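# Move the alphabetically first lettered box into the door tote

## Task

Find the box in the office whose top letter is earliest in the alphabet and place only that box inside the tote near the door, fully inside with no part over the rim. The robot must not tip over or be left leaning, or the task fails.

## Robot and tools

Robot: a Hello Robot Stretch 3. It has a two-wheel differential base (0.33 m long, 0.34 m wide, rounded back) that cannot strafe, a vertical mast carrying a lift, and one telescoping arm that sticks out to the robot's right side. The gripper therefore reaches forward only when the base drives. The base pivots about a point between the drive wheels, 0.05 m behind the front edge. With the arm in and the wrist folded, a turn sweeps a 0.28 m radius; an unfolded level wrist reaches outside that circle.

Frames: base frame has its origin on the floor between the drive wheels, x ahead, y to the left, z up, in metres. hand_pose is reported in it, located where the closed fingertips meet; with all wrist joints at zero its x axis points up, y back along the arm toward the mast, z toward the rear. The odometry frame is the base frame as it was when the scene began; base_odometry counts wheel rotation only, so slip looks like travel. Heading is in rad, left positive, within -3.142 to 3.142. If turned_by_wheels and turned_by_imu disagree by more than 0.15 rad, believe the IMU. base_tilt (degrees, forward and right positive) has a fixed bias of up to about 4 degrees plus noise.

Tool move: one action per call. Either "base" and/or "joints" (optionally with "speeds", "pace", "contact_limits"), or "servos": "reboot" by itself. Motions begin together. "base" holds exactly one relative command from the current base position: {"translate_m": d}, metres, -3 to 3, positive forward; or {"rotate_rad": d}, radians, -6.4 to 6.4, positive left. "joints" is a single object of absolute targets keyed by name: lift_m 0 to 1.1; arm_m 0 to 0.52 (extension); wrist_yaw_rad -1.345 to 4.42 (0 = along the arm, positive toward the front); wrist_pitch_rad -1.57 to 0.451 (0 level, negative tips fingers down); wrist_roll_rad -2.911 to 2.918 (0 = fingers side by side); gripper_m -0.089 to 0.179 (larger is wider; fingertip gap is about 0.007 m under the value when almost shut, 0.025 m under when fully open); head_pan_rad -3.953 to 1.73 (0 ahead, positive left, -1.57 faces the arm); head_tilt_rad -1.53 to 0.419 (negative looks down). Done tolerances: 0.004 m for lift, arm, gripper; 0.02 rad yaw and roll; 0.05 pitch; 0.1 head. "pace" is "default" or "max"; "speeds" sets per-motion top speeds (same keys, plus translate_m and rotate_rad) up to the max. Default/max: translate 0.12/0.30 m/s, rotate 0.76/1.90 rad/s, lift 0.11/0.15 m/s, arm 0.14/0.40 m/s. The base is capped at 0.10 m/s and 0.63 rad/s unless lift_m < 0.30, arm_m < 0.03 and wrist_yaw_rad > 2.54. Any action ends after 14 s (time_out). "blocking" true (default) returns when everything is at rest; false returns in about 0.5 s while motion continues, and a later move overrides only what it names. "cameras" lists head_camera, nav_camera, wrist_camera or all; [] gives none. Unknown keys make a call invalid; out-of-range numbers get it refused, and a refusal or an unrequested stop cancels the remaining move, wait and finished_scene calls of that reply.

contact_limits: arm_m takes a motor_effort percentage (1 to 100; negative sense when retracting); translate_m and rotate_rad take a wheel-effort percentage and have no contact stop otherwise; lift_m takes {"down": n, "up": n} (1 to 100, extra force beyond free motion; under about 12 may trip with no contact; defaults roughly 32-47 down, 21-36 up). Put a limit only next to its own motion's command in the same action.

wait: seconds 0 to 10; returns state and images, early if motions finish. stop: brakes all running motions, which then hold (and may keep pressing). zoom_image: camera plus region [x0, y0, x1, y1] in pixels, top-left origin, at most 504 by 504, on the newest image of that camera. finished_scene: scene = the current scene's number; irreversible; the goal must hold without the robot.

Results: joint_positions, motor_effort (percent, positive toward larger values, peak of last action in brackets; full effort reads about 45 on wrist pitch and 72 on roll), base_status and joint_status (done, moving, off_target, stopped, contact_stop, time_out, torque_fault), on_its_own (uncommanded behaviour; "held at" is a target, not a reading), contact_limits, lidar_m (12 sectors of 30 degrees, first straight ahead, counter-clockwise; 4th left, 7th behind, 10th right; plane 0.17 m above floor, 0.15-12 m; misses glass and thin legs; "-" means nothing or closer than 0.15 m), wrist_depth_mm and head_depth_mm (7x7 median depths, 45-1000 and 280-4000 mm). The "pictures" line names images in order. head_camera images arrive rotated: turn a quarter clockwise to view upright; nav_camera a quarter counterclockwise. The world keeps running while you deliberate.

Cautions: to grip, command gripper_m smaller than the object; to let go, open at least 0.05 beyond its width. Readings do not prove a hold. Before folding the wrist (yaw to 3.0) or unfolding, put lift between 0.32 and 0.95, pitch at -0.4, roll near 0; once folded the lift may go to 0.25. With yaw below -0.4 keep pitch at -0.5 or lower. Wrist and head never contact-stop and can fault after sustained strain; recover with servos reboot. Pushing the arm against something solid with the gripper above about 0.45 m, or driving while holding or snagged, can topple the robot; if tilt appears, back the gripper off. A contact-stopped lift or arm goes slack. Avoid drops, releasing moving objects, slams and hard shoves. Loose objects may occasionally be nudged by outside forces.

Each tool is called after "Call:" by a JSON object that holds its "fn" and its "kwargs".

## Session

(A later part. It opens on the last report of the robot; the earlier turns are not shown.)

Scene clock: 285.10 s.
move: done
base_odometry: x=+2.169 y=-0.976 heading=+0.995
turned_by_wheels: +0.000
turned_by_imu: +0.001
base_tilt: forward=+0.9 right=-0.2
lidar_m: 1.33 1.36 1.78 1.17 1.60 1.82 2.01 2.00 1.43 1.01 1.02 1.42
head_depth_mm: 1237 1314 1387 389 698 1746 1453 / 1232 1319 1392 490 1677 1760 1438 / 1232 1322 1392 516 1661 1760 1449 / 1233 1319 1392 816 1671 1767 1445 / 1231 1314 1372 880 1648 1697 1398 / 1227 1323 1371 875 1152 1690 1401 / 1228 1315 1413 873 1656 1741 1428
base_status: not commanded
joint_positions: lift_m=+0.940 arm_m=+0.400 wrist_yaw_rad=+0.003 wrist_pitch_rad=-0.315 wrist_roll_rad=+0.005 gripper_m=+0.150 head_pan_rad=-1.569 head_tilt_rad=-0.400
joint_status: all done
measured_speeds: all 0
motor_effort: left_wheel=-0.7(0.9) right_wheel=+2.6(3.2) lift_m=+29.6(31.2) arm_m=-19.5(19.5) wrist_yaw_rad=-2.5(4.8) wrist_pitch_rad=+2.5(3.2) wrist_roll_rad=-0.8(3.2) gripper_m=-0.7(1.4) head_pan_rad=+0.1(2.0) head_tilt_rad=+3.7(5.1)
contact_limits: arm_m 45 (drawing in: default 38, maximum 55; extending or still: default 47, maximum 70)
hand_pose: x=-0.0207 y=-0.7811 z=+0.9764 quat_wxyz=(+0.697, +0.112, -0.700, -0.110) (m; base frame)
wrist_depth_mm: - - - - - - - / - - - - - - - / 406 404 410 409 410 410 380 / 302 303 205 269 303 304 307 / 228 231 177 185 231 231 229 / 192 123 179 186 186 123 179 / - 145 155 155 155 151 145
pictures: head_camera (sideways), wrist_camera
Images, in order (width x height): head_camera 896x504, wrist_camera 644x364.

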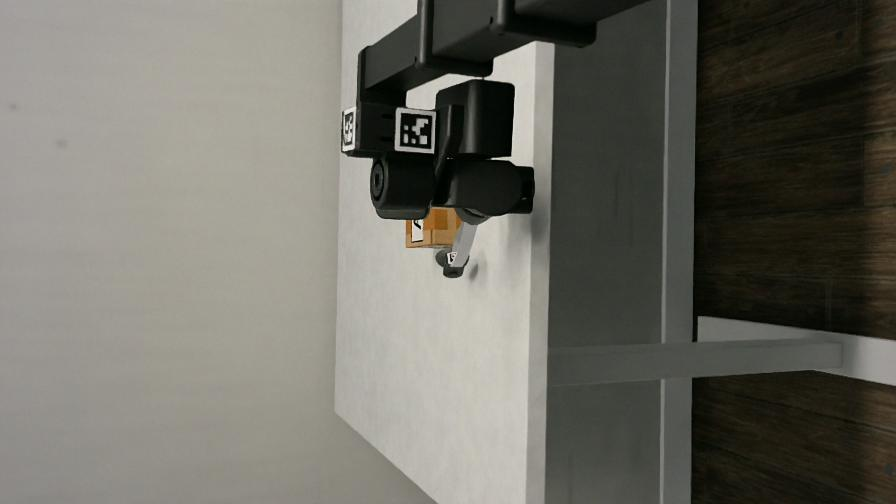

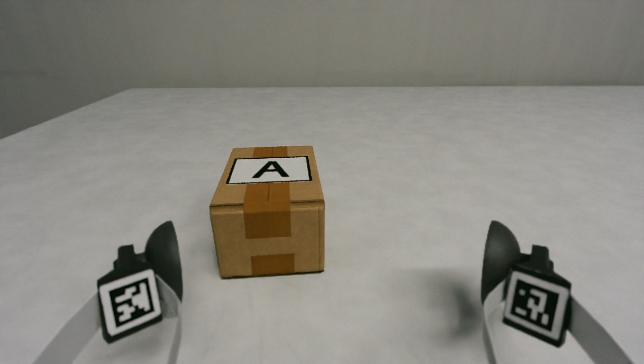

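Call:
{"fn": "move", "kwargs": {"base": {"translate_m": 0.038}, "cameras": ["wrist_camera"]}}

Scene clock: 296.27 s.
move: done
base_odometry: x=+2.190 y=-0.944 heading=+0.995
turned_by_wheels: +0.000
turned_by_imu: +0.000
base_tilt: forward=+1.0 right=-0.1
lidar_m: 1.30 1.33 1.72 1.16 1.61 1.85 2.04 2.04 1.46 1.00 1.48 1.38
head_depth_mm: 1241 1322 1375 389 693 1751 1451 / 1229 1315 1379 490 1667 1754 1450 / 1236 1322 1387 518 1674 1753 1437 / 1234 1312 1387 883 1670 1744 1435 / 1236 1314 1388 877 1151 1300 1356 / 1234 1318 1387 875 1653 1757 1428 / 1224 1313 1414 926 1666 1733 1443
base_status: done
joint_positions: lift_m=+0.940 arm_m=+0.400 wrist_yaw_rad=+0.003 wrist_pitch_rad=-0.315 wrist_roll_rad=+0.005 gripper_m=+0.150 head_pan_rad=-1.569 head_tilt_rad=-0.400
joint_status: not commanded
measured_speeds: all 0
motor_effort: left_wheel=+8.6(10.3) right_wheel=+1.1(10.9) lift_m=+21.2(23.9) arm_m=-20.1(20.3) wrist_yaw_rad=-2.3(2.6) wrist_pitch_rad=+2.8(2.9) wrist_roll_rad=-0.8(1.1) gripper_m=-0.1(1.3) head_pan_rad=-1.2(2.1) head_tilt_rad=+2.1(4.7)
contact_limits: arm_m 45 (drawing in: default 38, maximum 55; extending or still: default 47, maximum 70)
hand_pose: x=-0.0208 y=-0.7811 z=+0.9764 quat_wxyz=(+0.697, +0.112, -0.699, -0.110) (m; base frame)
wrist_depth_mm: - - - - - - - / - - - - - - - / 407 405 405 402 406 415 378 / 299 304 303 191 303 305 305 / 227 229 231 173 221 231 231 / 192 123 185 185 185 123 179 / - 145 156 155 155 150 145
pictures: wrist_camera
Images, in order (width x height): wrist_camera 644x364.

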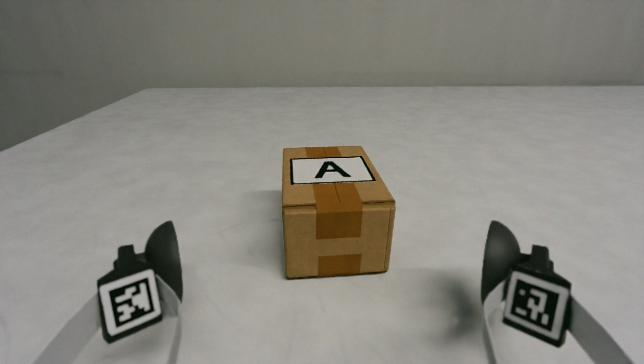

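Call:
{"fn": "move", "kwargs": {"joints": {"arm_m": 0.46, "lift_m": 0.929}, "contact_limits": {"arm_m": 45}, "cameras": ["wrist_camera"]}}

Scene clock: 300.47 s.
move: done
base_odometry: x=+2.190 y=-0.944 heading=+0.995
turned_by_wheels: +0.000
turned_by_imu: +0.001
base_tilt: forward=+0.8 right=-0.1
lidar_m: 1.30 1.32 1.72 1.16 1.61 1.85 2.04 2.05 1.46 1.00 1.48 1.37
head_depth_mm: 1235 1322 1389 410 342 1756 1445 / 1230 1315 1389 551 1672 1754 1449 / 1225 1314 1387 579 1653 1748 1433 / 1230 1323 1391 832 1662 1754 1434 / 1236 1315 1381 879 1153 1300 1356 / 1231 1315 1378 877 1671 1769 1439 / 1228 1312 1421 925 1652 1753 1428
base_status: not commanded
joint_positions: lift_m=+0.929 arm_m=+0.460 wrist_yaw_rad=+0.003 wrist_pitch_rad=-0.316 wrist_roll_rad=+0.005 gripper_m=+0.150 head_pan_rad=-1.569 head_tilt_rad=-0.400
joint_status: all done
measured_speeds: all 0
motor_effort: left_wheel=+8.7(8.9) right_wheel=+1.3(1.6) lift_m=+20.6(22.9) arm_m=+21.5(23.7) wrist_yaw_rad=-2.1(2.6) wrist_pitch_rad=+2.8(3.0) wrist_roll_rad=-0.8(1.0) gripper_m=+0.2(1.1) head_pan_rad=-2.4(3.5) head_tilt_rad=+4.0(4.3)
contact_limits: arm_m 45 (drawing in: default 38, maximum 55; extending or still: default 47, maximum 70)
hand_pose: x=-0.0208 y=-0.8411 z=+0.9652 quat_wxyz=(+0.697, +0.112, -0.699, -0.111) (m; base frame)
wrist_depth_mm: - - - - - - - / - - - - - - - / 370 375 373 376 374 382 379 / 276 276 277 166 280 279 280 / 210 211 210 125 193 212 211 / 170 122 169 115 118 123 164 / - 121 142 123 133 138 133
pictures: wrist_camera
Images, in order (width x height): wrist_camera 644x364.

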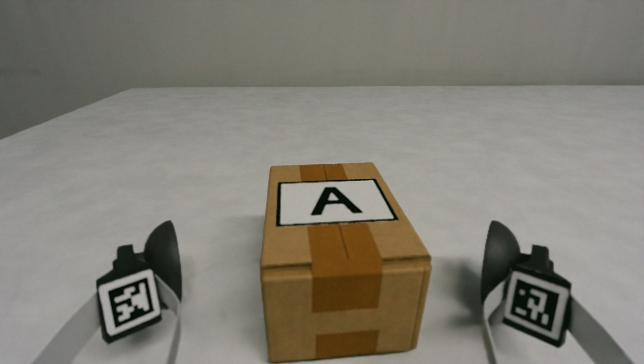

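Call:
{"fn": "move", "kwargs": {"joints": {"gripper_m": 0.035}, "cameras": ["wrist_camera"]}}

Call:
{"fn": "move", "kwargs": {"joints": {"lift_m": 0.96}, "speeds": {"lift_m": 0.05}, "cameras": ["wrist_camera"]}}

Scene clock: 304.83 s.
move: done
base_odometry: x=+2.190 y=-0.944 heading=+0.995
turned_by_wheels: +0.000
turned_by_imu: +0.001
base_tilt: forward=+1.0 right=+0.0
lidar_m: 1.30 1.32 1.72 1.16 1.61 1.85 2.04 2.04 1.46 1.00 1.48 1.37
head_depth_mm: 1238 1319 1390 405 346 1761 1451 / 1239 1325 1391 551 1643 1753 1445 / 1235 1313 1398 579 1681 1740 1446 / 1236 1308 1397 847 1652 1758 1432 / 1236 1313 1375 877 1154 1320 1359 / 1233 1309 1374 876 1668 1749 1428 / 1231 1307 1414 927 1669 1755 1442
base_status: not commanded
joint_positions: lift_m=+0.929 arm_m=+0.460 wrist_yaw_rad=+0.004 wrist_pitch_rad=-0.310 wrist_roll_rad=+0.005 gripper_m=+0.036 head_pan_rad=-1.570 head_tilt_rad=-0.400
joint_status: all done
measured_speeds: all 0
motor_effort: left_wheel=+8.6(8.9) right_wheel=+1.0(1.7) lift_m=+20.8(21.2) arm_m=+21.2(21.8) wrist_yaw_rad=-2.6(2.9) wrist_pitch_rad=+1.5(3.0) wrist_roll_rad=-0.8(1.0) gripper_m=-15.0(90.8) head_pan_rad=-2.4(4.5) head_tilt_rad=+3.7(4.1)
contact_limits: arm_m 45 (drawing in: default 38, maximum 55; extending or still: default 47, maximum 70)
hand_pose: x=-0.0206 y=-0.8417 z=+0.9667 quat_wxyz=(+0.697, +0.110, -0.700, -0.108) (m; base frame)
wrist_depth_mm: - - - - - - - / - - - - - - - / 383 379 382 380 383 383 387 / 281 284 282 170 286 286 287 / 212 213 203 128 153 214 215 / 172 171 123 128 128 173 173 / 144 109 139 138 140 139 143
pictures: wrist_camera
Images, in order (width x height): wrist_camera 644x364.

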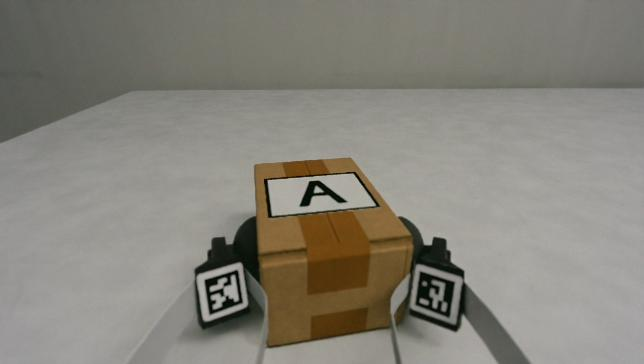

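Scene clock: 306.00 s.
move: done
base_odometry: x=+2.190 y=-0.944 heading=+0.995
turned_by_wheels: +0.000
turned_by_imu: +0.000
base_tilt: forward=+0.9 right=-0.1
lidar_m: 1.30 1.32 1.72 1.16 1.61 1.85 2.05 2.04 1.46 1.00 1.48 1.38
head_depth_mm: 1234 1313 1369 339 1669 1761 1439 / 1232 1311 573 755 1665 1758 1453 / 1231 1317 1359 570 1661 1768 1438 / 1234 1314 1387 844 1661 1744 1426 / 1235 1327 1382 880 1149 1325 1357 / 1233 1320 1382 875 1677 1738 1438 / 1227 1322 1419 931 1667 1743 1429
base_status: not commanded
joint_positions: lift_m=+0.960 arm_m=+0.460 wrist_yaw_rad=+0.003 wrist_pitch_rad=-0.326 wrist_roll_rad=+0.004 gripper_m=+0.036 head_pan_rad=-1.570 head_tilt_rad=-0.400
joint_status: all done
measured_speeds: all 0
motor_effort: left_wheel=+8.6(8.8) right_wheel=+0.9(1.4) lift_m=+31.1(33.0) arm_m=+20.5(21.2) wrist_yaw_rad=-2.3(3.2) wrist_pitch_rad=+4.8(4.9) wrist_roll_rad=-0.8(0.9) gripper_m=-13.2(14.7) head_pan_rad=-3.3(3.9) head_tilt_rad=+2.6(3.9)
contact_limits: arm_m 45 (drawing in: default 38, maximum 55; extending or still: default 47, maximum 70)
hand_pose: x=-0.0207 y=-0.8400 z=+0.9939 quat_wxyz=(+0.697, +0.116, -0.699, -0.114) (m; base frame)
wrist_depth_mm: - - - - - - - / - - - - - - - / - 409 - - - - - / 336 333 335 171 339 341 340 / 257 257 256 129 146 258 258 / 207 208 123 127 129 208 208 / 174 164 169 163 169 169 175
pictures: wrist_camera
Images, in order (width x height): wrist_camera 644x364.

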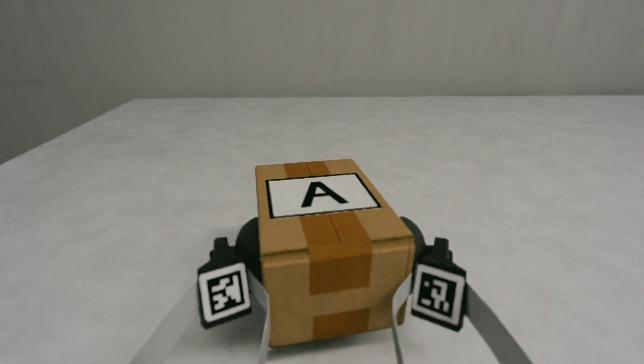

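Call:
{"fn": "move", "kwargs": {"joints": {"lift_m": 1.02, "arm_m": 0.0}, "cameras": []}}

Call:
{"fn": "move", "kwargs": {"base": {"translate_m": 0.6}, "joints": {"wrist_yaw_rad": 1.57, "lift_m": 0.8}, "cameras": ["wrist_camera"]}}

Scene clock: 326.50 s.
move: done
base_odometry: x=+2.190 y=-0.944 heading=+0.995
turned_by_wheels: +0.000
turned_by_imu: +0.001
base_tilt: forward=+0.8 right=-0.2
lidar_m: 1.30 1.32 1.73 1.16 1.61 1.85 2.04 2.05 1.46 1.00 1.48 1.37
head_depth_mm: 1235 1320 1395 898 724 - - / 1218 1315 1384 895 - - - / 1233 1317 1393 891 - - - / 1235 1319 1377 883 712 1746 1402 / 1216 1310 1388 877 1146 1334 1353 / 1231 1310 1383 875 1664 1750 1423 / 1233 1317 1417 925 1674 1739 1435
base_status: not commanded
joint_positions: lift_m=+1.020 arm_m=+0.002 wrist_yaw_rad=+0.003 wrist_pitch_rad=-0.326 wrist_roll_rad=+0.004 gripper_m=+0.036 head_pan_rad=-1.570 head_tilt_rad=-0.400
joint_status: all done
joint sent to its limit — arm_m, lower limit.
measured_speeds: all 0
motor_effort: left_wheel=+8.7(9.0) right_wheel=+1.2(1.6) lift_m=+24.8(34.0) arm_m=-20.4(23.1) wrist_yaw_rad=-2.3(2.9) wrist_pitch_rad=+4.7(5.1) wrist_roll_rad=-0.6(0.9) gripper_m=-13.5(15.0) head_pan_rad=-2.8(4.0) head_tilt_rad=+2.2(4.0)
hand_pose: x=-0.0208 y=-0.3817 z=+1.0537 quat_wxyz=(+0.697, +0.116, -0.699, -0.114) (m; base frame)
wrist_depth_mm: - - - - - - - / - - - - - - - / - - - - - - - / - - - 171 - - - / - - 155 129 152 - - / - - 123 127 129 - - / - - - - - - -
pictures: none
No camera images: "cameras" was empty.

Scene clock: 333.60 s.
move: done
base_odometry: x=+2.516 y=-0.441 heading=+0.995
turned_by_wheels: +0.000
turned_by_imu: +0.000
base_tilt: forward=+0.9 right=-0.2
lidar_m: 0.70 0.72 0.94 1.37 1.19 1.63 2.62 1.91 1.05 1.40 1.08 0.75
head_depth_mm: 1193 1280 1345 1467 1602 1614 1337 / 1202 1281 1363 1488 1602 1713 1440 / 1197 1276 1370 1480 1614 1715 1433 / 1196 1281 1375 1476 1618 1712 1446 / 1194 1284 1376 1485 1618 1699 1437 / 1187 1272 1367 1488 1605 1707 1432 / 1192 1279 1375 1481 1613 1696 1436
base_status: done
joint_positions: lift_m=+0.800 arm_m=+0.002 wrist_yaw_rad=+1.567 wrist_pitch_rad=-0.327 wrist_roll_rad=+0.004 gripper_m=+0.036 head_pan_rad=-1.570 head_tilt_rad=-0.400
joint_status: all done
measured_speeds: all 0
motor_effort: left_wheel=+5.0(15.7) right_wheel=+4.5(10.3) lift_m=+22.0(24.3) arm_m=-15.0(20.4) wrist_yaw_rad=+3.6(6.7) wrist_pitch_rad=+4.9(5.3) wrist_roll_rad=-0.8(1.1) gripper_m=-14.2(14.8) head_pan_rad=-2.1(4.1) head_tilt_rad=+2.5(3.2)
hand_pose: x=+0.2136 y=-0.1478 z=+0.8337 quat_wxyz=(+0.575, +0.575, -0.414, +0.410) (m; base frame)
wrist_depth_mm: 530 533 544 555 559 - - / 551 561 570 585 590 - - / - - - - - - - / - - - 171 - - - / - - - 129 130 - - / - - 123 127 129 - - / - 97 - 136 - 92 -
pictures: wrist_camera
Images, in order (width x height): wrist_camera 644x364.

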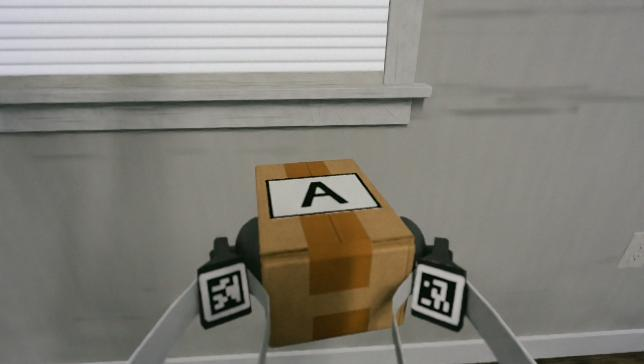

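Call:
{"fn": "move", "kwargs": {"base": {"rotate_rad": 1.7}, "joints": {"lift_m": 0.6, "head_pan_rad": 0.0, "head_tilt_rad": -0.4}, "cameras": ["head_camera", "nav_camera"]}}

Scene clock: 340.37 s.
move: done
base_odometry: x=+2.516 y=-0.441 heading=+2.695
turned_by_wheels: +1.699
turned_by_imu: +1.695
base_tilt: forward=+0.9 right=-0.2
lidar_m: 1.19 1.62 2.37 2.62 1.92 1.05 1.40 0.96 0.72 0.70 0.74 1.05
head_depth_mm: 2841 3009 3164 2914 2300 1771 1450 / 2858 3064 3248 3097 2298 1775 1452 / 2857 3092 3302 3198 2331 1762 1438 / 2927 3108 3384 3291 2279 1763 1443 / 1119 1168 1230 1419 1516 1619 1433 / 1391 1510 1482 1709 1534 1647 1431 / 1412 1519 1483 1738 1521 1644 1428
base_status: done
joint_positions: lift_m=+0.600 arm_m=+0.002 wrist_yaw_rad=+1.567 wrist_pitch_rad=-0.327 wrist_roll_rad=+0.004 gripper_m=+0.036 head_pan_rad=+0.003 head_tilt_rad=-0.400
joint_status: all done
measured_speeds: all 0
motor_effort: left_wheel=-10.5(15.3) right_wheel=+11.5(14.7) lift_m=+22.0(23.9) arm_m=-20.2(20.6) wrist_yaw_rad=+3.3(4.0) wrist_pitch_rad=+4.9(5.2) wrist_roll_rad=-0.9(0.9) gripper_m=-14.0(15.1) head_pan_rad=-3.6(4.8) head_tilt_rad=+1.5(3.5)
hand_pose: x=+0.2136 y=-0.1477 z=+0.6337 quat_wxyz=(+0.575, +0.575, -0.414, +0.410) (m; base frame)
wrist_depth_mm: - - - - - - - / - - - - - - - / - - - - - - - / - - - 171 - - - / - - 156 129 152 - - / - - 123 127 129 934 - / 831 107 771 792 759 834 -
pictures: head_camera (sideways), nav_camera (sideways)
Images, in order (width x height): head_camera 896x504, nav_camera 672x504.

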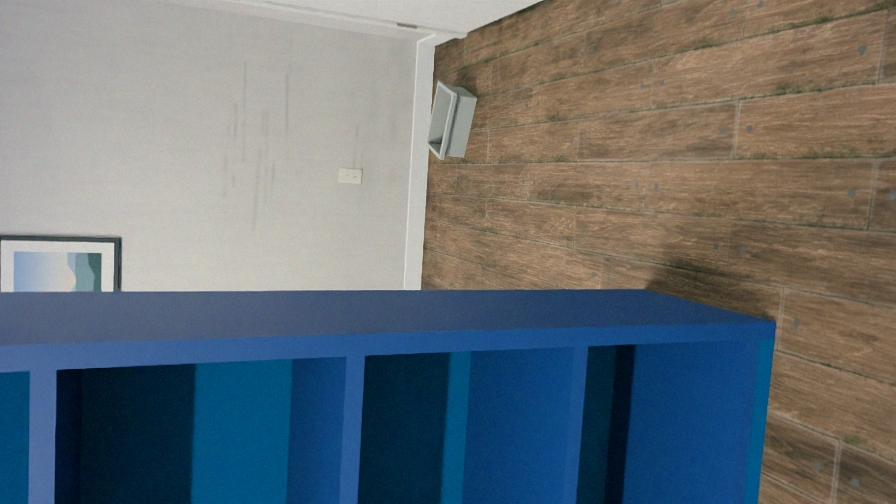

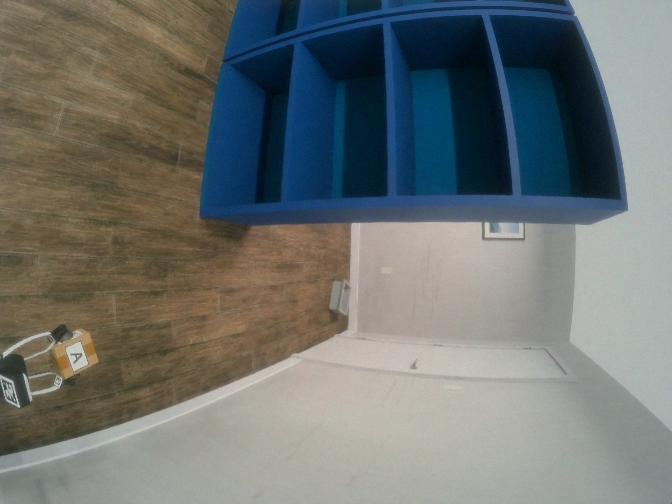

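Call:
{"fn": "move", "kwargs": {"base": {"rotate_rad": -0.15}, "cameras": ["nav_camera"]}}

Call:
{"fn": "move", "kwargs": {"base": {"translate_m": 1.3}, "cameras": ["nav_camera", "head_camera"]}}

Scene clock: 352.90 s.
move: done
base_odometry: x=+2.516 y=-0.441 heading=+2.545
turned_by_wheels: -0.149
turned_by_imu: -0.149
base_tilt: forward=+0.9 right=-0.1
lidar_m: 1.97 1.20 1.62 2.63 1.95 1.04 1.41 1.13 0.76 0.71 0.72 0.91
head_depth_mm: 1896 1968 1951 1949 1959 1769 1444 / 2775 2717 2688 2644 2286 1772 1439 / 2867 3092 3361 3147 2300 1769 1443 / 2935 3096 3369 3100 2297 1772 1434 / 2883 3106 3322 3214 2294 1758 1423 / 2820 3094 3197 1623 1615 1633 1441 / 1008 1080 1182 1628 1392 1644 1437
base_status: done
joint_positions: lift_m=+0.600 arm_m=+0.002 wrist_yaw_rad=+1.567 wrist_pitch_rad=-0.327 wrist_roll_rad=+0.004 gripper_m=+0.036 head_pan_rad=+0.000 head_tilt_rad=-0.400
joint_status: not commanded
measured_speeds: all 0
motor_effort: left_wheel=+10.6(13.0) right_wheel=-11.2(12.8) lift_m=+21.4(22.0) arm_m=-19.9(20.2) wrist_yaw_rad=+3.2(3.5) wrist_pitch_rad=+4.7(5.1) wrist_roll_rad=-0.7(0.8) gripper_m=-13.4(14.7) head_pan_rad=-3.0(3.7) head_tilt_rad=+0.8(2.4)
hand_pose: x=+0.2136 y=-0.1477 z=+0.6337 quat_wxyz=(+0.575, +0.575, -0.414, +0.410) (m; base frame)
wrist_depth_mm: - - - - - - - / - - - - - - - / - - - - - - - / - - - 171 - - - / - - 155 128 151 - - / - - 123 127 129 - - / 809 107 775 779 779 769 -
pictures: nav_camera (sideways)
Images, in order (width x height): nav_camera 672x504.

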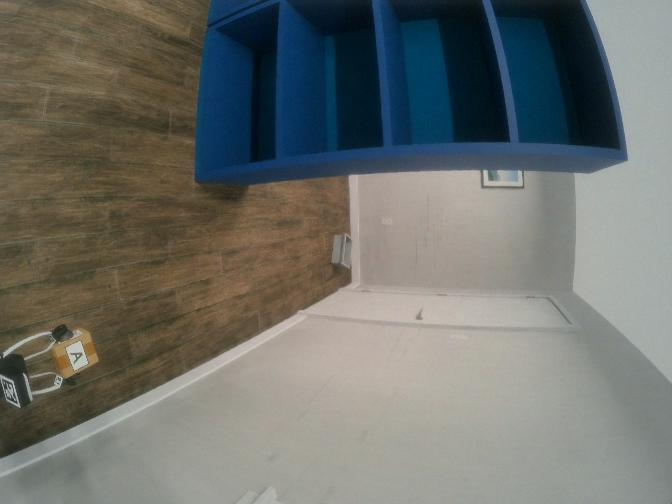

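Scene clock: 367.03 s.
move: done
base_odometry: x=+1.441 y=+0.289 heading=+2.545
turned_by_wheels: +0.000
turned_by_imu: +0.000
base_tilt: forward=+0.9 right=-0.3
lidar_m: 1.53 2.10 0.42 0.39 0.40 2.87 2.31 0.91 0.61 0.57 0.58 0.73
head_depth_mm: 1486 1518 1499 1507 1498 1512 1411 / 1804 1889 2039 2160 2101 1783 1447 / 1772 1899 2057 2224 2280 1777 1438 / 1775 1889 2040 2170 2290 1759 1434 / 1774 1881 2036 2176 2254 1764 1424 / 1770 1873 2032 2172 2263 1754 1438 / 1746 1863 1998 2169 2258 1756 1425
base_status: done
joint_positions: lift_m=+0.600 arm_m=+0.002 wrist_yaw_rad=+1.567 wrist_pitch_rad=-0.327 wrist_roll_rad=+0.004 gripper_m=+0.036 head_pan_rad=+0.000 head_tilt_rad=-0.400
joint_status: not commanded
measured_speeds: all 0
motor_effort: left_wheel=+9.7(17.8) right_wheel=+0.2(7.1) lift_m=+21.4(22.0) arm_m=-20.1(20.9) wrist_yaw_rad=+3.1(3.9) wrist_pitch_rad=+4.8(5.2) wrist_roll_rad=-0.8(0.9) gripper_m=-13.6(15.0) head_pan_rad=-2.1(4.6) head_tilt_rad=-0.5(2.1)
hand_pose: x=+0.2136 y=-0.1477 z=+0.6337 quat_wxyz=(+0.575, +0.575, -0.414, +0.410) (m; base frame)
wrist_depth_mm: - - - - - - - / - - - - - - - / - - - - - - - / - - - 172 - - - / - - 155 129 135 - - / - - 123 127 129 - - / 826 107 791 775 790 93 -
pictures: head_camera (sideways), nav_camera (sideways)
Images, in order (width x height): head_camera 896x504, nav_camera 672x504.

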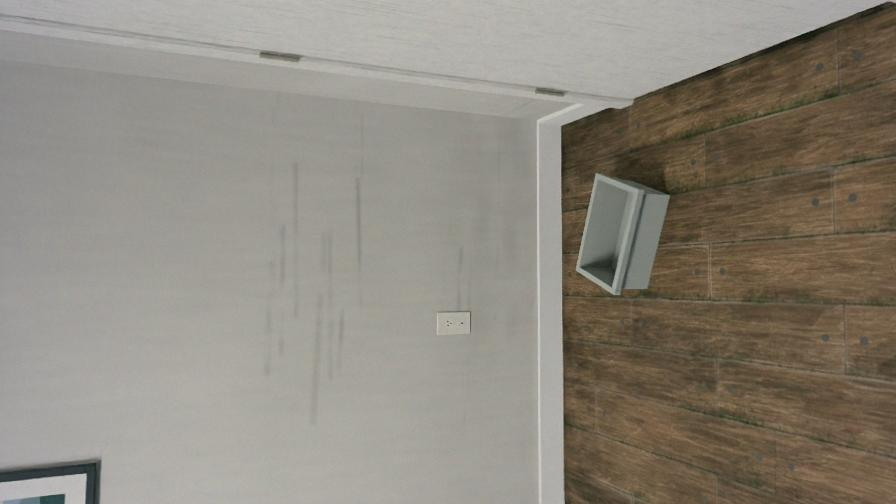

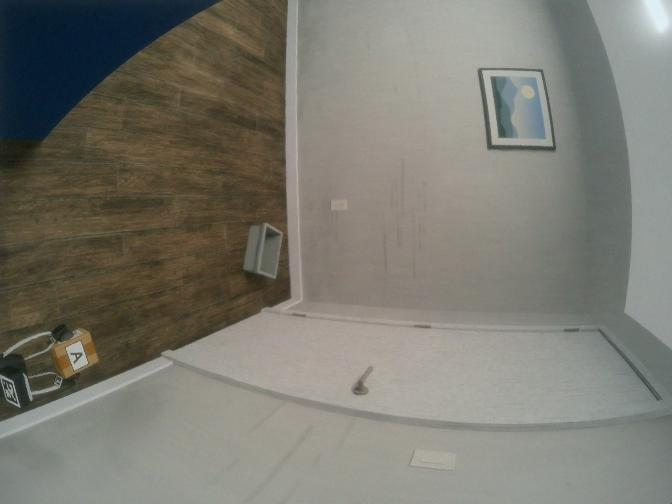

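Call:
{"fn": "move", "kwargs": {"base": {"translate_m": 0.9}, "joints": {"head_tilt_rad": -0.6}, "cameras": ["head_camera"]}}

Scene clock: 385.17 s.
move: done
base_odometry: x=+0.696 y=+0.794 heading=+2.546
turned_by_wheels: +0.000
turned_by_imu: +0.000
base_tilt: forward=+0.9 right=-0.1
lidar_m: 1.18 1.20 1.52 2.66 0.88 0.74 3.18 0.75 0.51 0.44 0.46 0.58
head_depth_mm: 1012 1110 1217 1318 1323 1274 1229 / 1007 1110 1236 1405 1622 1478 1270 / 994 1102 1228 1389 1592 1483 1239 / 996 1100 1222 1381 1581 1398 1242 / 992 1091 1216 1376 1586 1440 1228 / 991 1089 1209 1366 1566 1482 1259 / 983 1086 1200 1366 1563 1467 1265
base_status: done
joint_positions: lift_m=+0.600 arm_m=+0.002 wrist_yaw_rad=+1.567 wrist_pitch_rad=-0.327 wrist_roll_rad=+0.004 gripper_m=+0.036 head_pan_rad=+0.000 head_tilt_rad=-0.600
joint_status: all done
measured_speeds: all 0
motor_effort: left_wheel=+12.1(18.1) right_wheel=-2.1(7.8) lift_m=+21.9(22.3) arm_m=-19.3(20.1) wrist_yaw_rad=+3.4(3.7) wrist_pitch_rad=+4.8(5.3) wrist_roll_rad=-0.6(1.0) gripper_m=-14.2(14.9) head_pan_rad=-2.6(4.3) head_tilt_rad=-2.6(5.1)
hand_pose: x=+0.2136 y=-0.1477 z=+0.6337 quat_wxyz=(+0.575, +0.575, -0.414, +0.410) (m; base frame)
wrist_depth_mm: - - - - 693 - 308 / - - - - - - 311 / - - - - 814 - 312 / - - - 171 829 - 317 / - - 154 128 136 - 306 / - - 123 127 129 - 320 / 836 107 784 775 775 - 311
pictures: head_camera (sideways)
Images, in order (width x height): head_camera 896x504.

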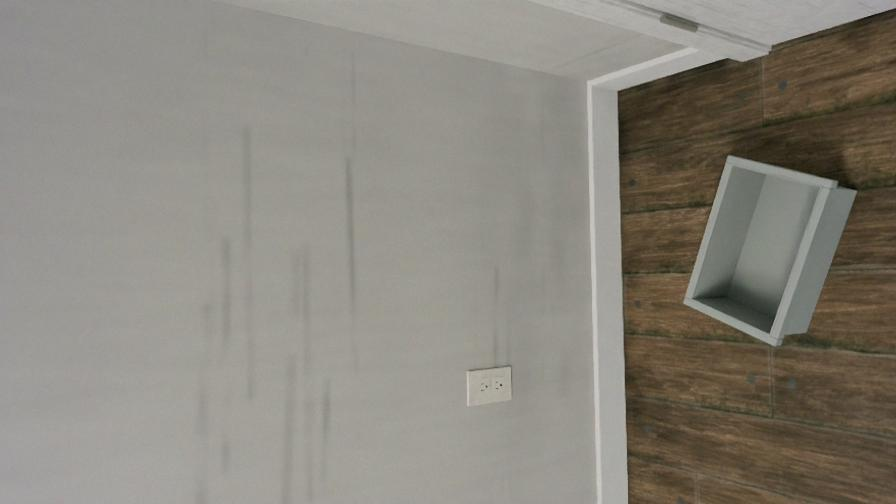

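Call:
{"fn": "move", "kwargs": {"base": {"rotate_rad": 1.5708}, "joints": {"head_pan_rad": -1.57, "head_tilt_rad": -0.7}, "cameras": []}}

Call:
{"fn": "move", "kwargs": {"joints": {"wrist_yaw_rad": 0.0, "lift_m": 0.6}}}

Scene clock: 397.70 s.
move: done
base_odometry: x=+0.696 y=+0.794 heading=-2.167
turned_by_wheels: +1.570
turned_by_imu: +1.566
base_tilt: forward=+1.0 right=-0.2
lidar_m: 2.66 0.90 0.73 3.17 0.77 0.51 0.44 0.46 0.58 1.18 1.20 1.50
head_depth_mm: 1037 1146 1275 1305 1254 1306 1179 / 1029 1161 1321 1549 1609 1384 1209 / 1028 1153 1312 1523 1621 1346 1206 / 1027 1143 1298 1506 1633 1379 1195 / 1015 1136 1296 1500 1630 1335 1203 / 1010 1128 1280 1486 1615 1378 1208 / 998 1125 1256 1482 1610 1386 1200
base_status: done
joint_positions: lift_m=+0.600 arm_m=+0.002 wrist_yaw_rad=+1.567 wrist_pitch_rad=-0.327 wrist_roll_rad=+0.004 gripper_m=+0.036 head_pan_rad=-1.574 head_tilt_rad=-0.700
joint_status: all done
measured_speeds: all 0
motor_effort: left_wheel=-10.8(14.2) right_wheel=+11.7(15.3) lift_m=+22.0(22.4) arm_m=-19.8(20.9) wrist_yaw_rad=+2.7(3.6) wrist_pitch_rad=+4.7(5.1) wrist_roll_rad=-0.6(1.0) gripper_m=-13.9(14.8) head_pan_rad=+2.4(5.2) head_tilt_rad=-4.5(6.7)
hand_pose: x=+0.2136 y=-0.1477 z=+0.6337 quat_wxyz=(+0.575, +0.575, -0.414, +0.410) (m; base frame)
wrist_depth_mm: - - - - - - - / - - - - - - - / - - - - - - - / - - - 171 - - - / - - 154 129 152 - - / - - 123 127 129 - - / 833 107 765 779 797 794 839
pictures: none
No camera images: "cameras" was empty.

Scene clock: 399.47 s.
move: done
base_odometry: x=+0.696 y=+0.794 heading=-2.167
turned_by_wheels: +0.000
turned_by_imu: +0.000
base_tilt: forward=+1.0 right=-0.2
lidar_m: 2.66 0.90 0.74 3.17 0.77 0.51 0.44 0.46 0.57 1.18 1.19 1.50
head_depth_mm: 1036 1148 1272 1316 1257 1301 1193 / 1033 1159 1312 1529 1593 1391 1209 / 1021 1147 1303 1516 1611 681 637 / 1023 1144 1304 1505 1622 1303 1181 / 1017 1136 1296 1483 1613 1356 1205 / 1006 1133 1286 1490 1629 1380 1194 / 1008 1126 1281 1476 1618 1390 1198
base_status: not commanded
joint_positions: lift_m=+0.600 arm_m=+0.002 wrist_yaw_rad=+0.003 wrist_pitch_rad=-0.327 wrist_roll_rad=+0.004 gripper_m=+0.036 head_pan_rad=-1.571 head_tilt_rad=-0.700
joint_status: all done
measured_speeds: all 0
motor_effort: left_wheel=-10.8(10.9) right_wheel=+11.6(12.1) lift_m=+22.2(23.5) arm_m=-19.7(20.1) wrist_yaw_rad=-2.3(7.5) wrist_pitch_rad=+4.6(5.1) wrist_roll_rad=-0.7(0.8) gripper_m=-13.7(15.0) head_pan_rad=+2.9(4.2) head_tilt_rad=-2.7(4.6)
hand_pose: x=-0.0207 y=-0.3817 z=+0.6337 quat_wxyz=(+0.697, +0.116, -0.699, -0.114) (m; base frame)
wrist_depth_mm: - - - - - 527 - / - - - - - 566 - / - - - - - 598 - / - - - 171 - 628 - / - - 154 129 135 696 - / - - 123 127 129 - - / 812 107 729 137 769 92 -
pictures: head_camera (sideways), nav_camera (sideways), wrist_camera
Images, in order (width x height): head_camera 896x504, nav_camera 672x504, wrist_camera 644x364.

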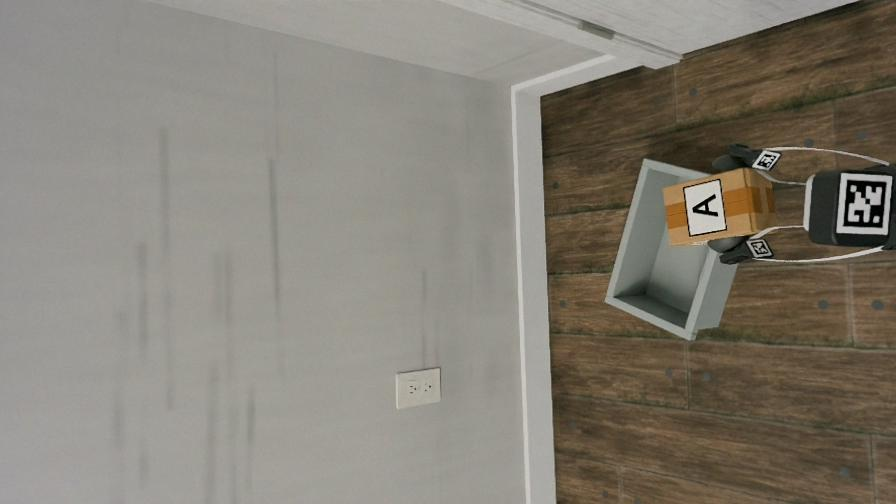

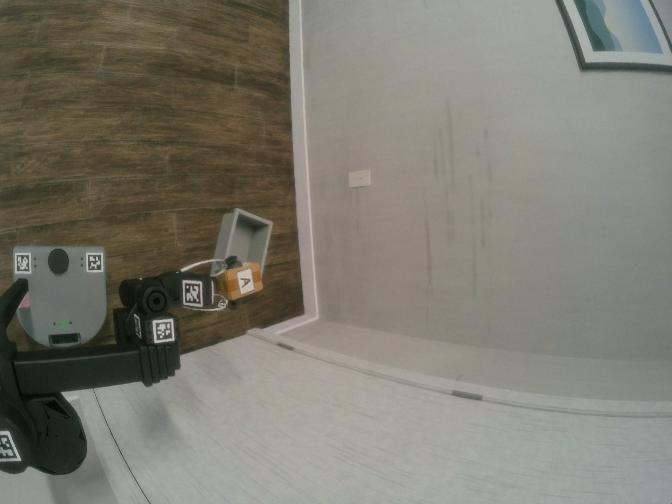

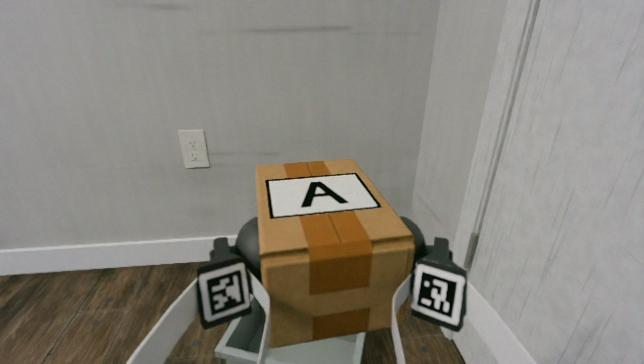

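Call:
{"fn": "move", "kwargs": {"joints": {"wrist_yaw_rad": 1.57}, "cameras": []}}

Call:
{"fn": "move", "kwargs": {"base": {"rotate_rad": -1.5708}, "cameras": []}}

Call:
{"fn": "move", "kwargs": {"base": {"translate_m": 0.27}, "cameras": []}}

Call:
{"fn": "move", "kwargs": {"base": {"rotate_rad": 1.5708}, "cameras": []}}

Call:
{"fn": "move", "kwargs": {"base": {"translate_m": 0.037}, "joints": {"wrist_yaw_rad": 0.0}}}

Scene clock: 421.70 s.
move: done
base_odometry: x=+0.696 y=+0.794 heading=-2.167
turned_by_wheels: +0.000
turned_by_imu: +0.001
base_tilt: forward=+0.8 right=-0.1
lidar_m: 2.65 0.90 0.74 3.18 0.77 0.51 0.44 0.46 0.58 1.18 1.20 1.51
head_depth_mm: 1037 1157 1270 1318 1256 1300 1188 / 1029 1161 1309 1528 1597 1389 1206 / 1020 1146 1291 1513 1631 1364 1196 / 1017 1143 1301 1503 1644 1379 1207 / 1019 1137 1289 1487 1634 1353 1201 / 1015 1128 1285 1496 1623 1379 1194 / 1003 1125 1269 1469 1607 1378 1200
base_status: not commanded
joint_positions: lift_m=+0.600 arm_m=+0.002 wrist_yaw_rad=+1.567 wrist_pitch_rad=-0.327 wrist_roll_rad=+0.004 gripper_m=+0.036 head_pan_rad=-1.570 head_tilt_rad=-0.700
joint_status: all done
measured_speeds: all 0
motor_effort: left_wheel=-10.5(10.8) right_wheel=+11.5(12.0) lift_m=+22.2(22.7) arm_m=-18.8(19.4) wrist_yaw_rad=+3.1(7.5) wrist_pitch_rad=+4.9(5.0) wrist_roll_rad=-0.6(0.9) gripper_m=-14.5(14.6) head_pan_rad=+1.7(4.1) head_tilt_rad=-3.2(4.4)
hand_pose: x=+0.2136 y=-0.1478 z=+0.6337 quat_wxyz=(+0.575, +0.575, -0.414, +0.410) (m; base frame)
wrist_depth_mm: - - - - - - - / - - - - - - - / - - - - - - - / - - - 171 - - - / - - 155 129 151 - - / - - 123 127 129 - - / 834 107 767 785 765 794 816
pictures: none
No camera images: "cameras" was empty.

Scene clock: 425.30 s.
move: done
base_odometry: x=+0.696 y=+0.794 heading=+2.546
turned_by_wheels: -1.570
turned_by_imu: -1.564
base_tilt: forward=+0.9 right=-0.3
lidar_m: 1.18 1.20 1.52 2.67 0.88 0.74 3.19 0.75 0.51 0.44 0.46 0.58
head_depth_mm: 386 432 493 572 683 844 1099 / 384 430 490 568 677 838 1093 / 377 421 488 565 672 827 1038 / 353 395 449 521 620 777 1004 / 362 402 462 534 634 783 1015 / 362 405 460 518 629 778 1003 / 361 404 456 518 627 771 996
base_status: done
joint_positions: lift_m=+0.600 arm_m=+0.002 wrist_yaw_rad=+1.567 wrist_pitch_rad=-0.327 wrist_roll_rad=+0.004 gripper_m=+0.036 head_pan_rad=-1.570 head_tilt_rad=-0.700
joint_status: not commanded
measured_speeds: all 0
motor_effort: left_wheel=+10.8(15.1) right_wheel=-11.2(13.8) lift_m=+22.2(22.7) arm_m=-19.8(20.8) wrist_yaw_rad=+3.7(3.7) wrist_pitch_rad=+4.5(5.2) wrist_roll_rad=-0.8(1.0) gripper_m=-12.4(15.0) head_pan_rad=+2.9(4.3) head_tilt_rad=-3.7(4.7)
hand_pose: x=+0.2136 y=-0.1477 z=+0.6337 quat_wxyz=(+0.575, +0.575, -0.414, +0.410) (m; base frame)
wrist_depth_mm: - - - - 709 - 308 / - - - - - - 311 / - - - - 823 - 314 / - - - 171 828 - 316 / - - 155 129 136 - 310 / - - 123 127 129 - 321 / 829 107 777 787 771 - 309
pictures: none
No camera images: "cameras" was empty.

Scene clock: 429.13 s.
move: done
base_odometry: x=+0.472 y=+0.946 heading=+2.546
turned_by_wheels: +0.000
turned_by_imu: +0.000
base_tilt: forward=+0.9 right=-0.2
lidar_m: 0.92 0.93 1.17 2.54 1.31 0.97 3.00 0.71 0.45 0.42 0.43 0.54
head_depth_mm: 342 383 436 506 603 737 990 / 340 380 434 504 601 743 966 / 339 379 433 501 597 738 918 / 338 378 430 500 593 732 949 / 337 377 428 495 588 723 939 / 335 375 425 493 584 720 928 / 335 373 423 490 580 713 923
base_status: done
joint_positions: lift_m=+0.600 arm_m=+0.002 wrist_yaw_rad=+1.567 wrist_pitch_rad=-0.327 wrist_roll_rad=+0.004 gripper_m=+0.036 head_pan_rad=-1.570 head_tilt_rad=-0.700
joint_status: not commanded
measured_speeds: all 0
motor_effort: left_wheel=+13.3(17.9) right_wheel=-3.0(7.5) lift_m=+22.3(22.8) arm_m=-18.2(19.9) wrist_yaw_rad=+3.0(4.0) wrist_pitch_rad=+5.0(5.0) wrist_roll_rad=-0.7(0.9) gripper_m=-13.5(15.2) head_pan_rad=+3.0(3.8) head_tilt_rad=-3.0(4.4)
hand_pose: x=+0.2136 y=-0.1477 z=+0.6337 quat_wxyz=(+0.575, +0.575, -0.414, +0.410) (m; base frame)
wrist_depth_mm: - - - - - 421 279 / - - - - - 443 281 / - - - - - 458 284 / - 851 - 171 543 493 287 / - - 148 129 143 - 288 / 962 - 123 126 129 353 292 / 826 107 133 649 662 92 294
pictures: none
No camera images: "cameras" was empty.

Scene clock: 432.73 s.
move: done
base_odometry: x=+0.472 y=+0.946 heading=-2.167
turned_by_wheels: +1.570
turned_by_imu: +1.566
base_tilt: forward=+0.9 right=+0.1
lidar_m: 2.44 1.34 0.97 3.27 0.73 0.46 0.42 0.43 0.54 0.92 0.93 1.16
head_depth_mm: 793 893 1019 1146 1257 1277 1182 / 792 883 1006 1168 1390 1381 1209 / 786 878 1007 1157 1388 1386 1168 / 782 875 992 1152 1369 1378 1201 / 777 867 986 1146 1357 1387 1177 / 774 865 980 1139 1357 1382 1198 / 772 860 969 1131 1338 1389 1201
base_status: done
joint_positions: lift_m=+0.600 arm_m=+0.002 wrist_yaw_rad=+1.567 wrist_pitch_rad=-0.327 wrist_roll_rad=+0.004 gripper_m=+0.036 head_pan_rad=-1.570 head_tilt_rad=-0.700
joint_status: not commanded
measured_speeds: all 0
motor_effort: left_wheel=-11.3(14.0) right_wheel=+10.9(15.2) lift_m=+22.4(22.9) arm_m=-20.1(20.7) wrist_yaw_rad=+3.1(3.6) wrist_pitch_rad=+4.4(5.1) wrist_roll_rad=-0.7(1.0) gripper_m=-13.7(15.0) head_pan_rad=+2.1(3.9) head_tilt_rad=-2.5(3.9)
hand_pose: x=+0.2136 y=-0.1477 z=+0.6337 quat_wxyz=(+0.575, +0.575, -0.414, +0.410) (m; base frame)
wrist_depth_mm: - - - - - - - / - - - - - - - / - - - - - - - / - - - 171 - - - / - - 155 129 151 - - / - - 123 127 129 - 867 / 813 107 770 797 766 817 798
pictures: none
No camera images: "cameras" was empty.

Scene clock: 434.50 s.
move: done
base_odometry: x=+0.452 y=+0.915 heading=-2.167
turned_by_wheels: +0.000
turned_by_imu: +0.000
base_tilt: forward=+0.9 right=-0.3
lidar_m: 2.42 1.34 0.96 1.28 0.79 0.50 0.46 0.46 0.58 0.91 0.92 1.16
head_depth_mm: 791 883 1009 1165 1317 1325 1186 / 786 881 1008 1169 1384 1392 1184 / 782 875 1001 1155 1372 682 638 / 778 871 982 1147 1362 1327 1179 / 777 866 987 1141 1349 1387 1181 / 768 858 974 1125 1338 1374 1202 / 763 859 969 1119 1330 1379 1190
base_status: done
joint_positions: lift_m=+0.600 arm_m=+0.002 wrist_yaw_rad=+0.003 wrist_pitch_rad=-0.327 wrist_roll_rad=+0.004 gripper_m=+0.036 head_pan_rad=-1.570 head_tilt_rad=-0.700
joint_status: all done
measured_speeds: all 0
motor_effort: left_wheel=+3.9(7.5) right_wheel=+9.1(14.6) lift_m=+22.7(22.9) arm_m=-16.7(20.2) wrist_yaw_rad=-2.1(6.1) wrist_pitch_rad=+4.8(5.0) wrist_roll_rad=-0.8(0.8) gripper_m=-13.4(14.7) head_pan_rad=+1.6(3.5) head_tilt_rad=-2.1(3.9)
hand_pose: x=-0.0207 y=-0.3817 z=+0.6337 quat_wxyz=(+0.697, +0.116, -0.699, -0.114) (m; base frame)
wrist_depth_mm: - - - - - - - / - - - - - - - / - - - - - - - / - - 184 172 - - 400 / - - 147 129 130 - 395 / - - 123 127 129 - 417 / 788 107 792 780 776 512 452
pictures: head_camera (sideways), nav_camera (sideways), wrist_camera
Images, in order (width x height): head_camera 896x504, nav_camera 672x504, wrist_camera 644x364.

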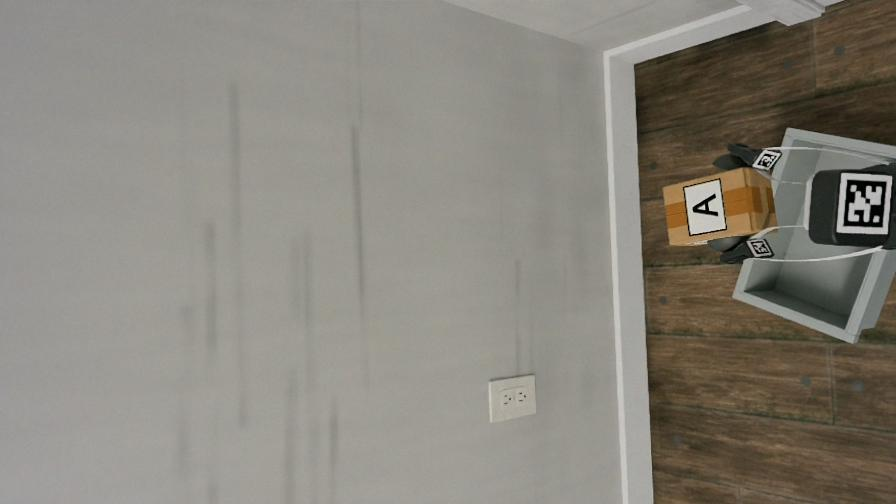

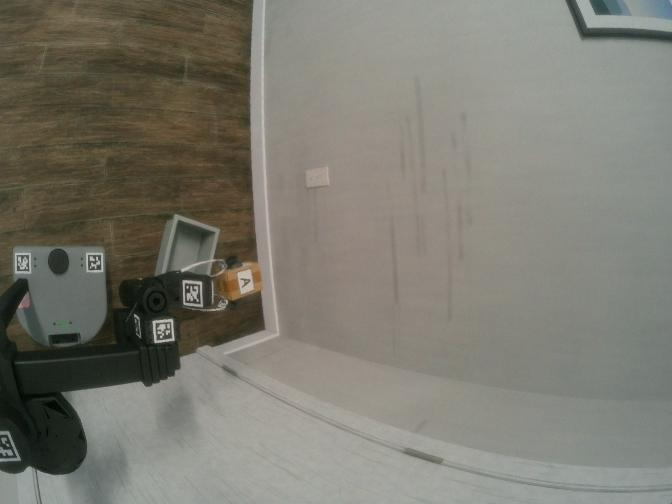

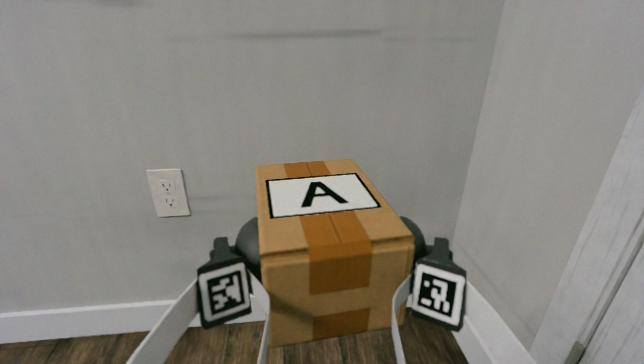

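Call:
{"fn": "move", "kwargs": {"joints": {"wrist_pitch_rad": -1.5, "arm_m": 0.38}, "cameras": ["head_camera", "wrist_camera"]}}

Scene clock: 444.97 s.
move: done
base_odometry: x=+0.452 y=+0.915 heading=-2.167
turned_by_wheels: +0.000
turned_by_imu: +0.001
base_tilt: forward=+1.0 right=-0.1
lidar_m: 2.42 1.34 0.95 1.28 0.79 0.50 0.46 0.46 0.58 0.91 0.92 1.16
head_depth_mm: 791 885 1009 1176 1322 1283 464 / 785 881 999 1138 628 529 481 / 782 874 1006 1127 675 1333 1180 / 772 868 992 1141 1314 1325 1203 / 772 862 987 1135 1342 1383 1176 / 770 858 976 1132 1345 1381 1206 / 766 856 971 1121 1329 1388 1194
base_status: not commanded
joint_positions: lift_m=+0.600 arm_m=+0.380 wrist_yaw_rad=+0.003 wrist_pitch_rad=-1.496 wrist_roll_rad=+0.004 gripper_m=+0.036 head_pan_rad=-1.570 head_tilt_rad=-0.700
joint_status: all done
measured_speeds: all 0
motor_effort: left_wheel=+3.9(4.0) right_wheel=+9.5(10.0) lift_m=+22.7(23.2) arm_m=+21.6(23.7) wrist_yaw_rad=-2.1(2.6) wrist_pitch_rad=-0.9(5.4) wrist_roll_rad=-0.4(0.9) gripper_m=-13.0(14.6) head_pan_rad=+0.9(2.7) head_tilt_rad=-2.6(3.9)
hand_pose: x=-0.0216 y=-0.5200 z=+0.4814 quat_wxyz=(+0.518, +0.481, -0.518, -0.482) (m; base frame)
wrist_depth_mm: 628 611 620 610 615 603 - / 628 619 619 621 616 615 - / 633 624 628 622 612 625 - / 632 637 624 170 622 636 - / 647 645 633 129 152 622 - / 648 659 122 127 129 636 - / 661 107 645 645 651 650 -
pictures: head_camera (sideways), wrist_camera
Images, in order (width x height): head_camera 896x504, wrist_camera 644x364.

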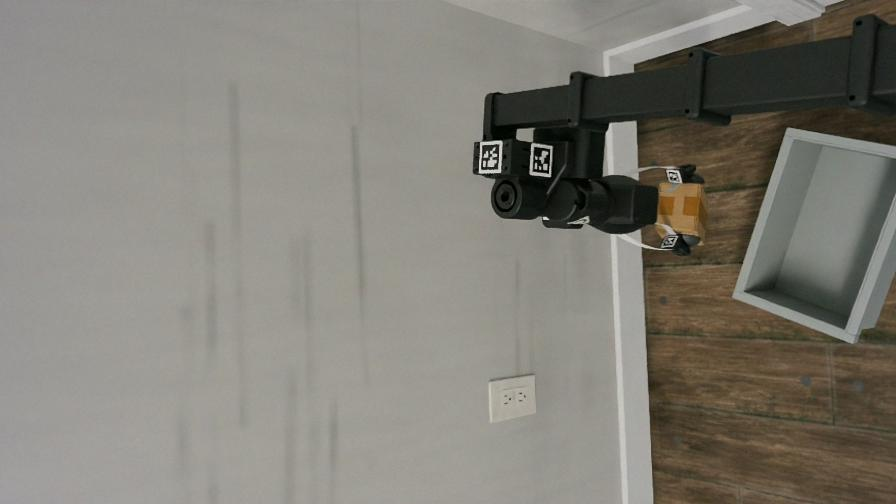

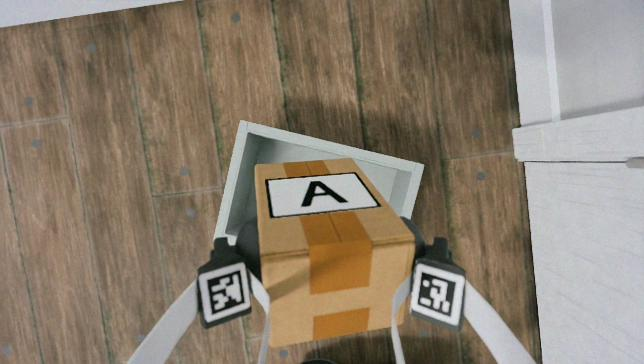

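Call:
{"fn": "move", "kwargs": {"joints": {"lift_m": 0.36, "arm_m": 0.355, "wrist_pitch_rad": -1.55}, "cameras": ["head_camera", "wrist_camera"]}}

Scene clock: 459.30 s.
move: done
base_odometry: x=+0.452 y=+0.915 heading=-2.167
turned_by_wheels: +0.000
turned_by_imu: +0.001
base_tilt: forward=+0.8 right=+0.1
lidar_m: 2.42 1.34 0.95 1.28 0.78 0.50 0.46 0.47 0.58 0.91 0.92 1.16
head_depth_mm: 788 886 1009 1177 1322 1332 1198 / 782 880 999 1170 1385 1324 704 / 782 876 997 1157 1376 812 1155 / 779 872 985 1154 1358 1355 1184 / 770 865 982 1135 1364 1381 1178 / 771 859 978 1131 1346 1374 1200 / 769 857 972 1117 1335 1385 1206
base_status: not commanded
joint_positions: lift_m=+0.360 arm_m=+0.355 wrist_yaw_rad=+0.003 wrist_pitch_rad=-1.545 wrist_roll_rad=+0.004 gripper_m=+0.036 head_pan_rad=-1.570 head_tilt_rad=-0.700
joint_status: all done
measured_speeds: all 0
motor_effort: left_wheel=+3.6(4.0) right_wheel=+9.0(9.8) lift_m=+22.6(23.5) arm_m=-19.2(22.4) wrist_yaw_rad=-2.1(2.8) wrist_pitch_rad=-1.5(4.7) wrist_roll_rad=-0.5(0.9) gripper_m=-14.1(14.6) head_pan_rad=+0.4(2.6) head_tilt_rad=-2.2(2.9)
hand_pose: x=-0.0217 y=-0.4825 z=+0.2419 quat_wxyz=(+0.506, +0.493, -0.506, -0.494) (m; base frame)
wrist_depth_mm: 384 380 386 379 377 374 376 / 389 385 304 383 382 381 382 / 399 398 - - 320 387 388 / 407 403 - 171 - 393 394 / 414 307 154 129 135 402 399 / 415 416 122 127 129 403 406 / 425 107 425 419 423 415 412
pictures: head_camera (sideways), wrist_camera
Images, in order (width x height): head_camera 896x504, wrist_camera 644x364.

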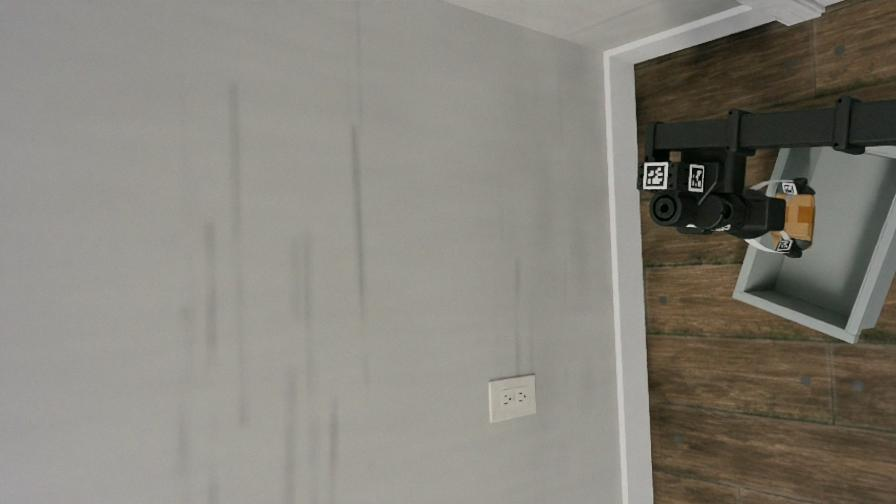

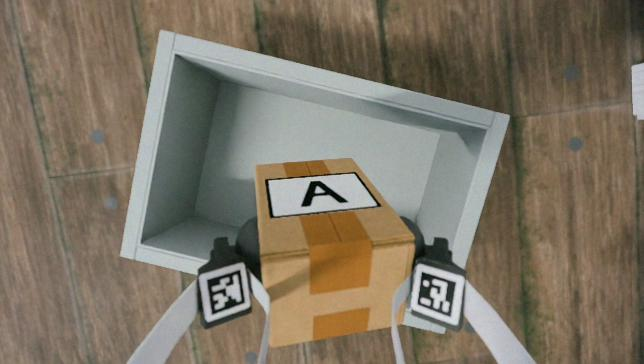

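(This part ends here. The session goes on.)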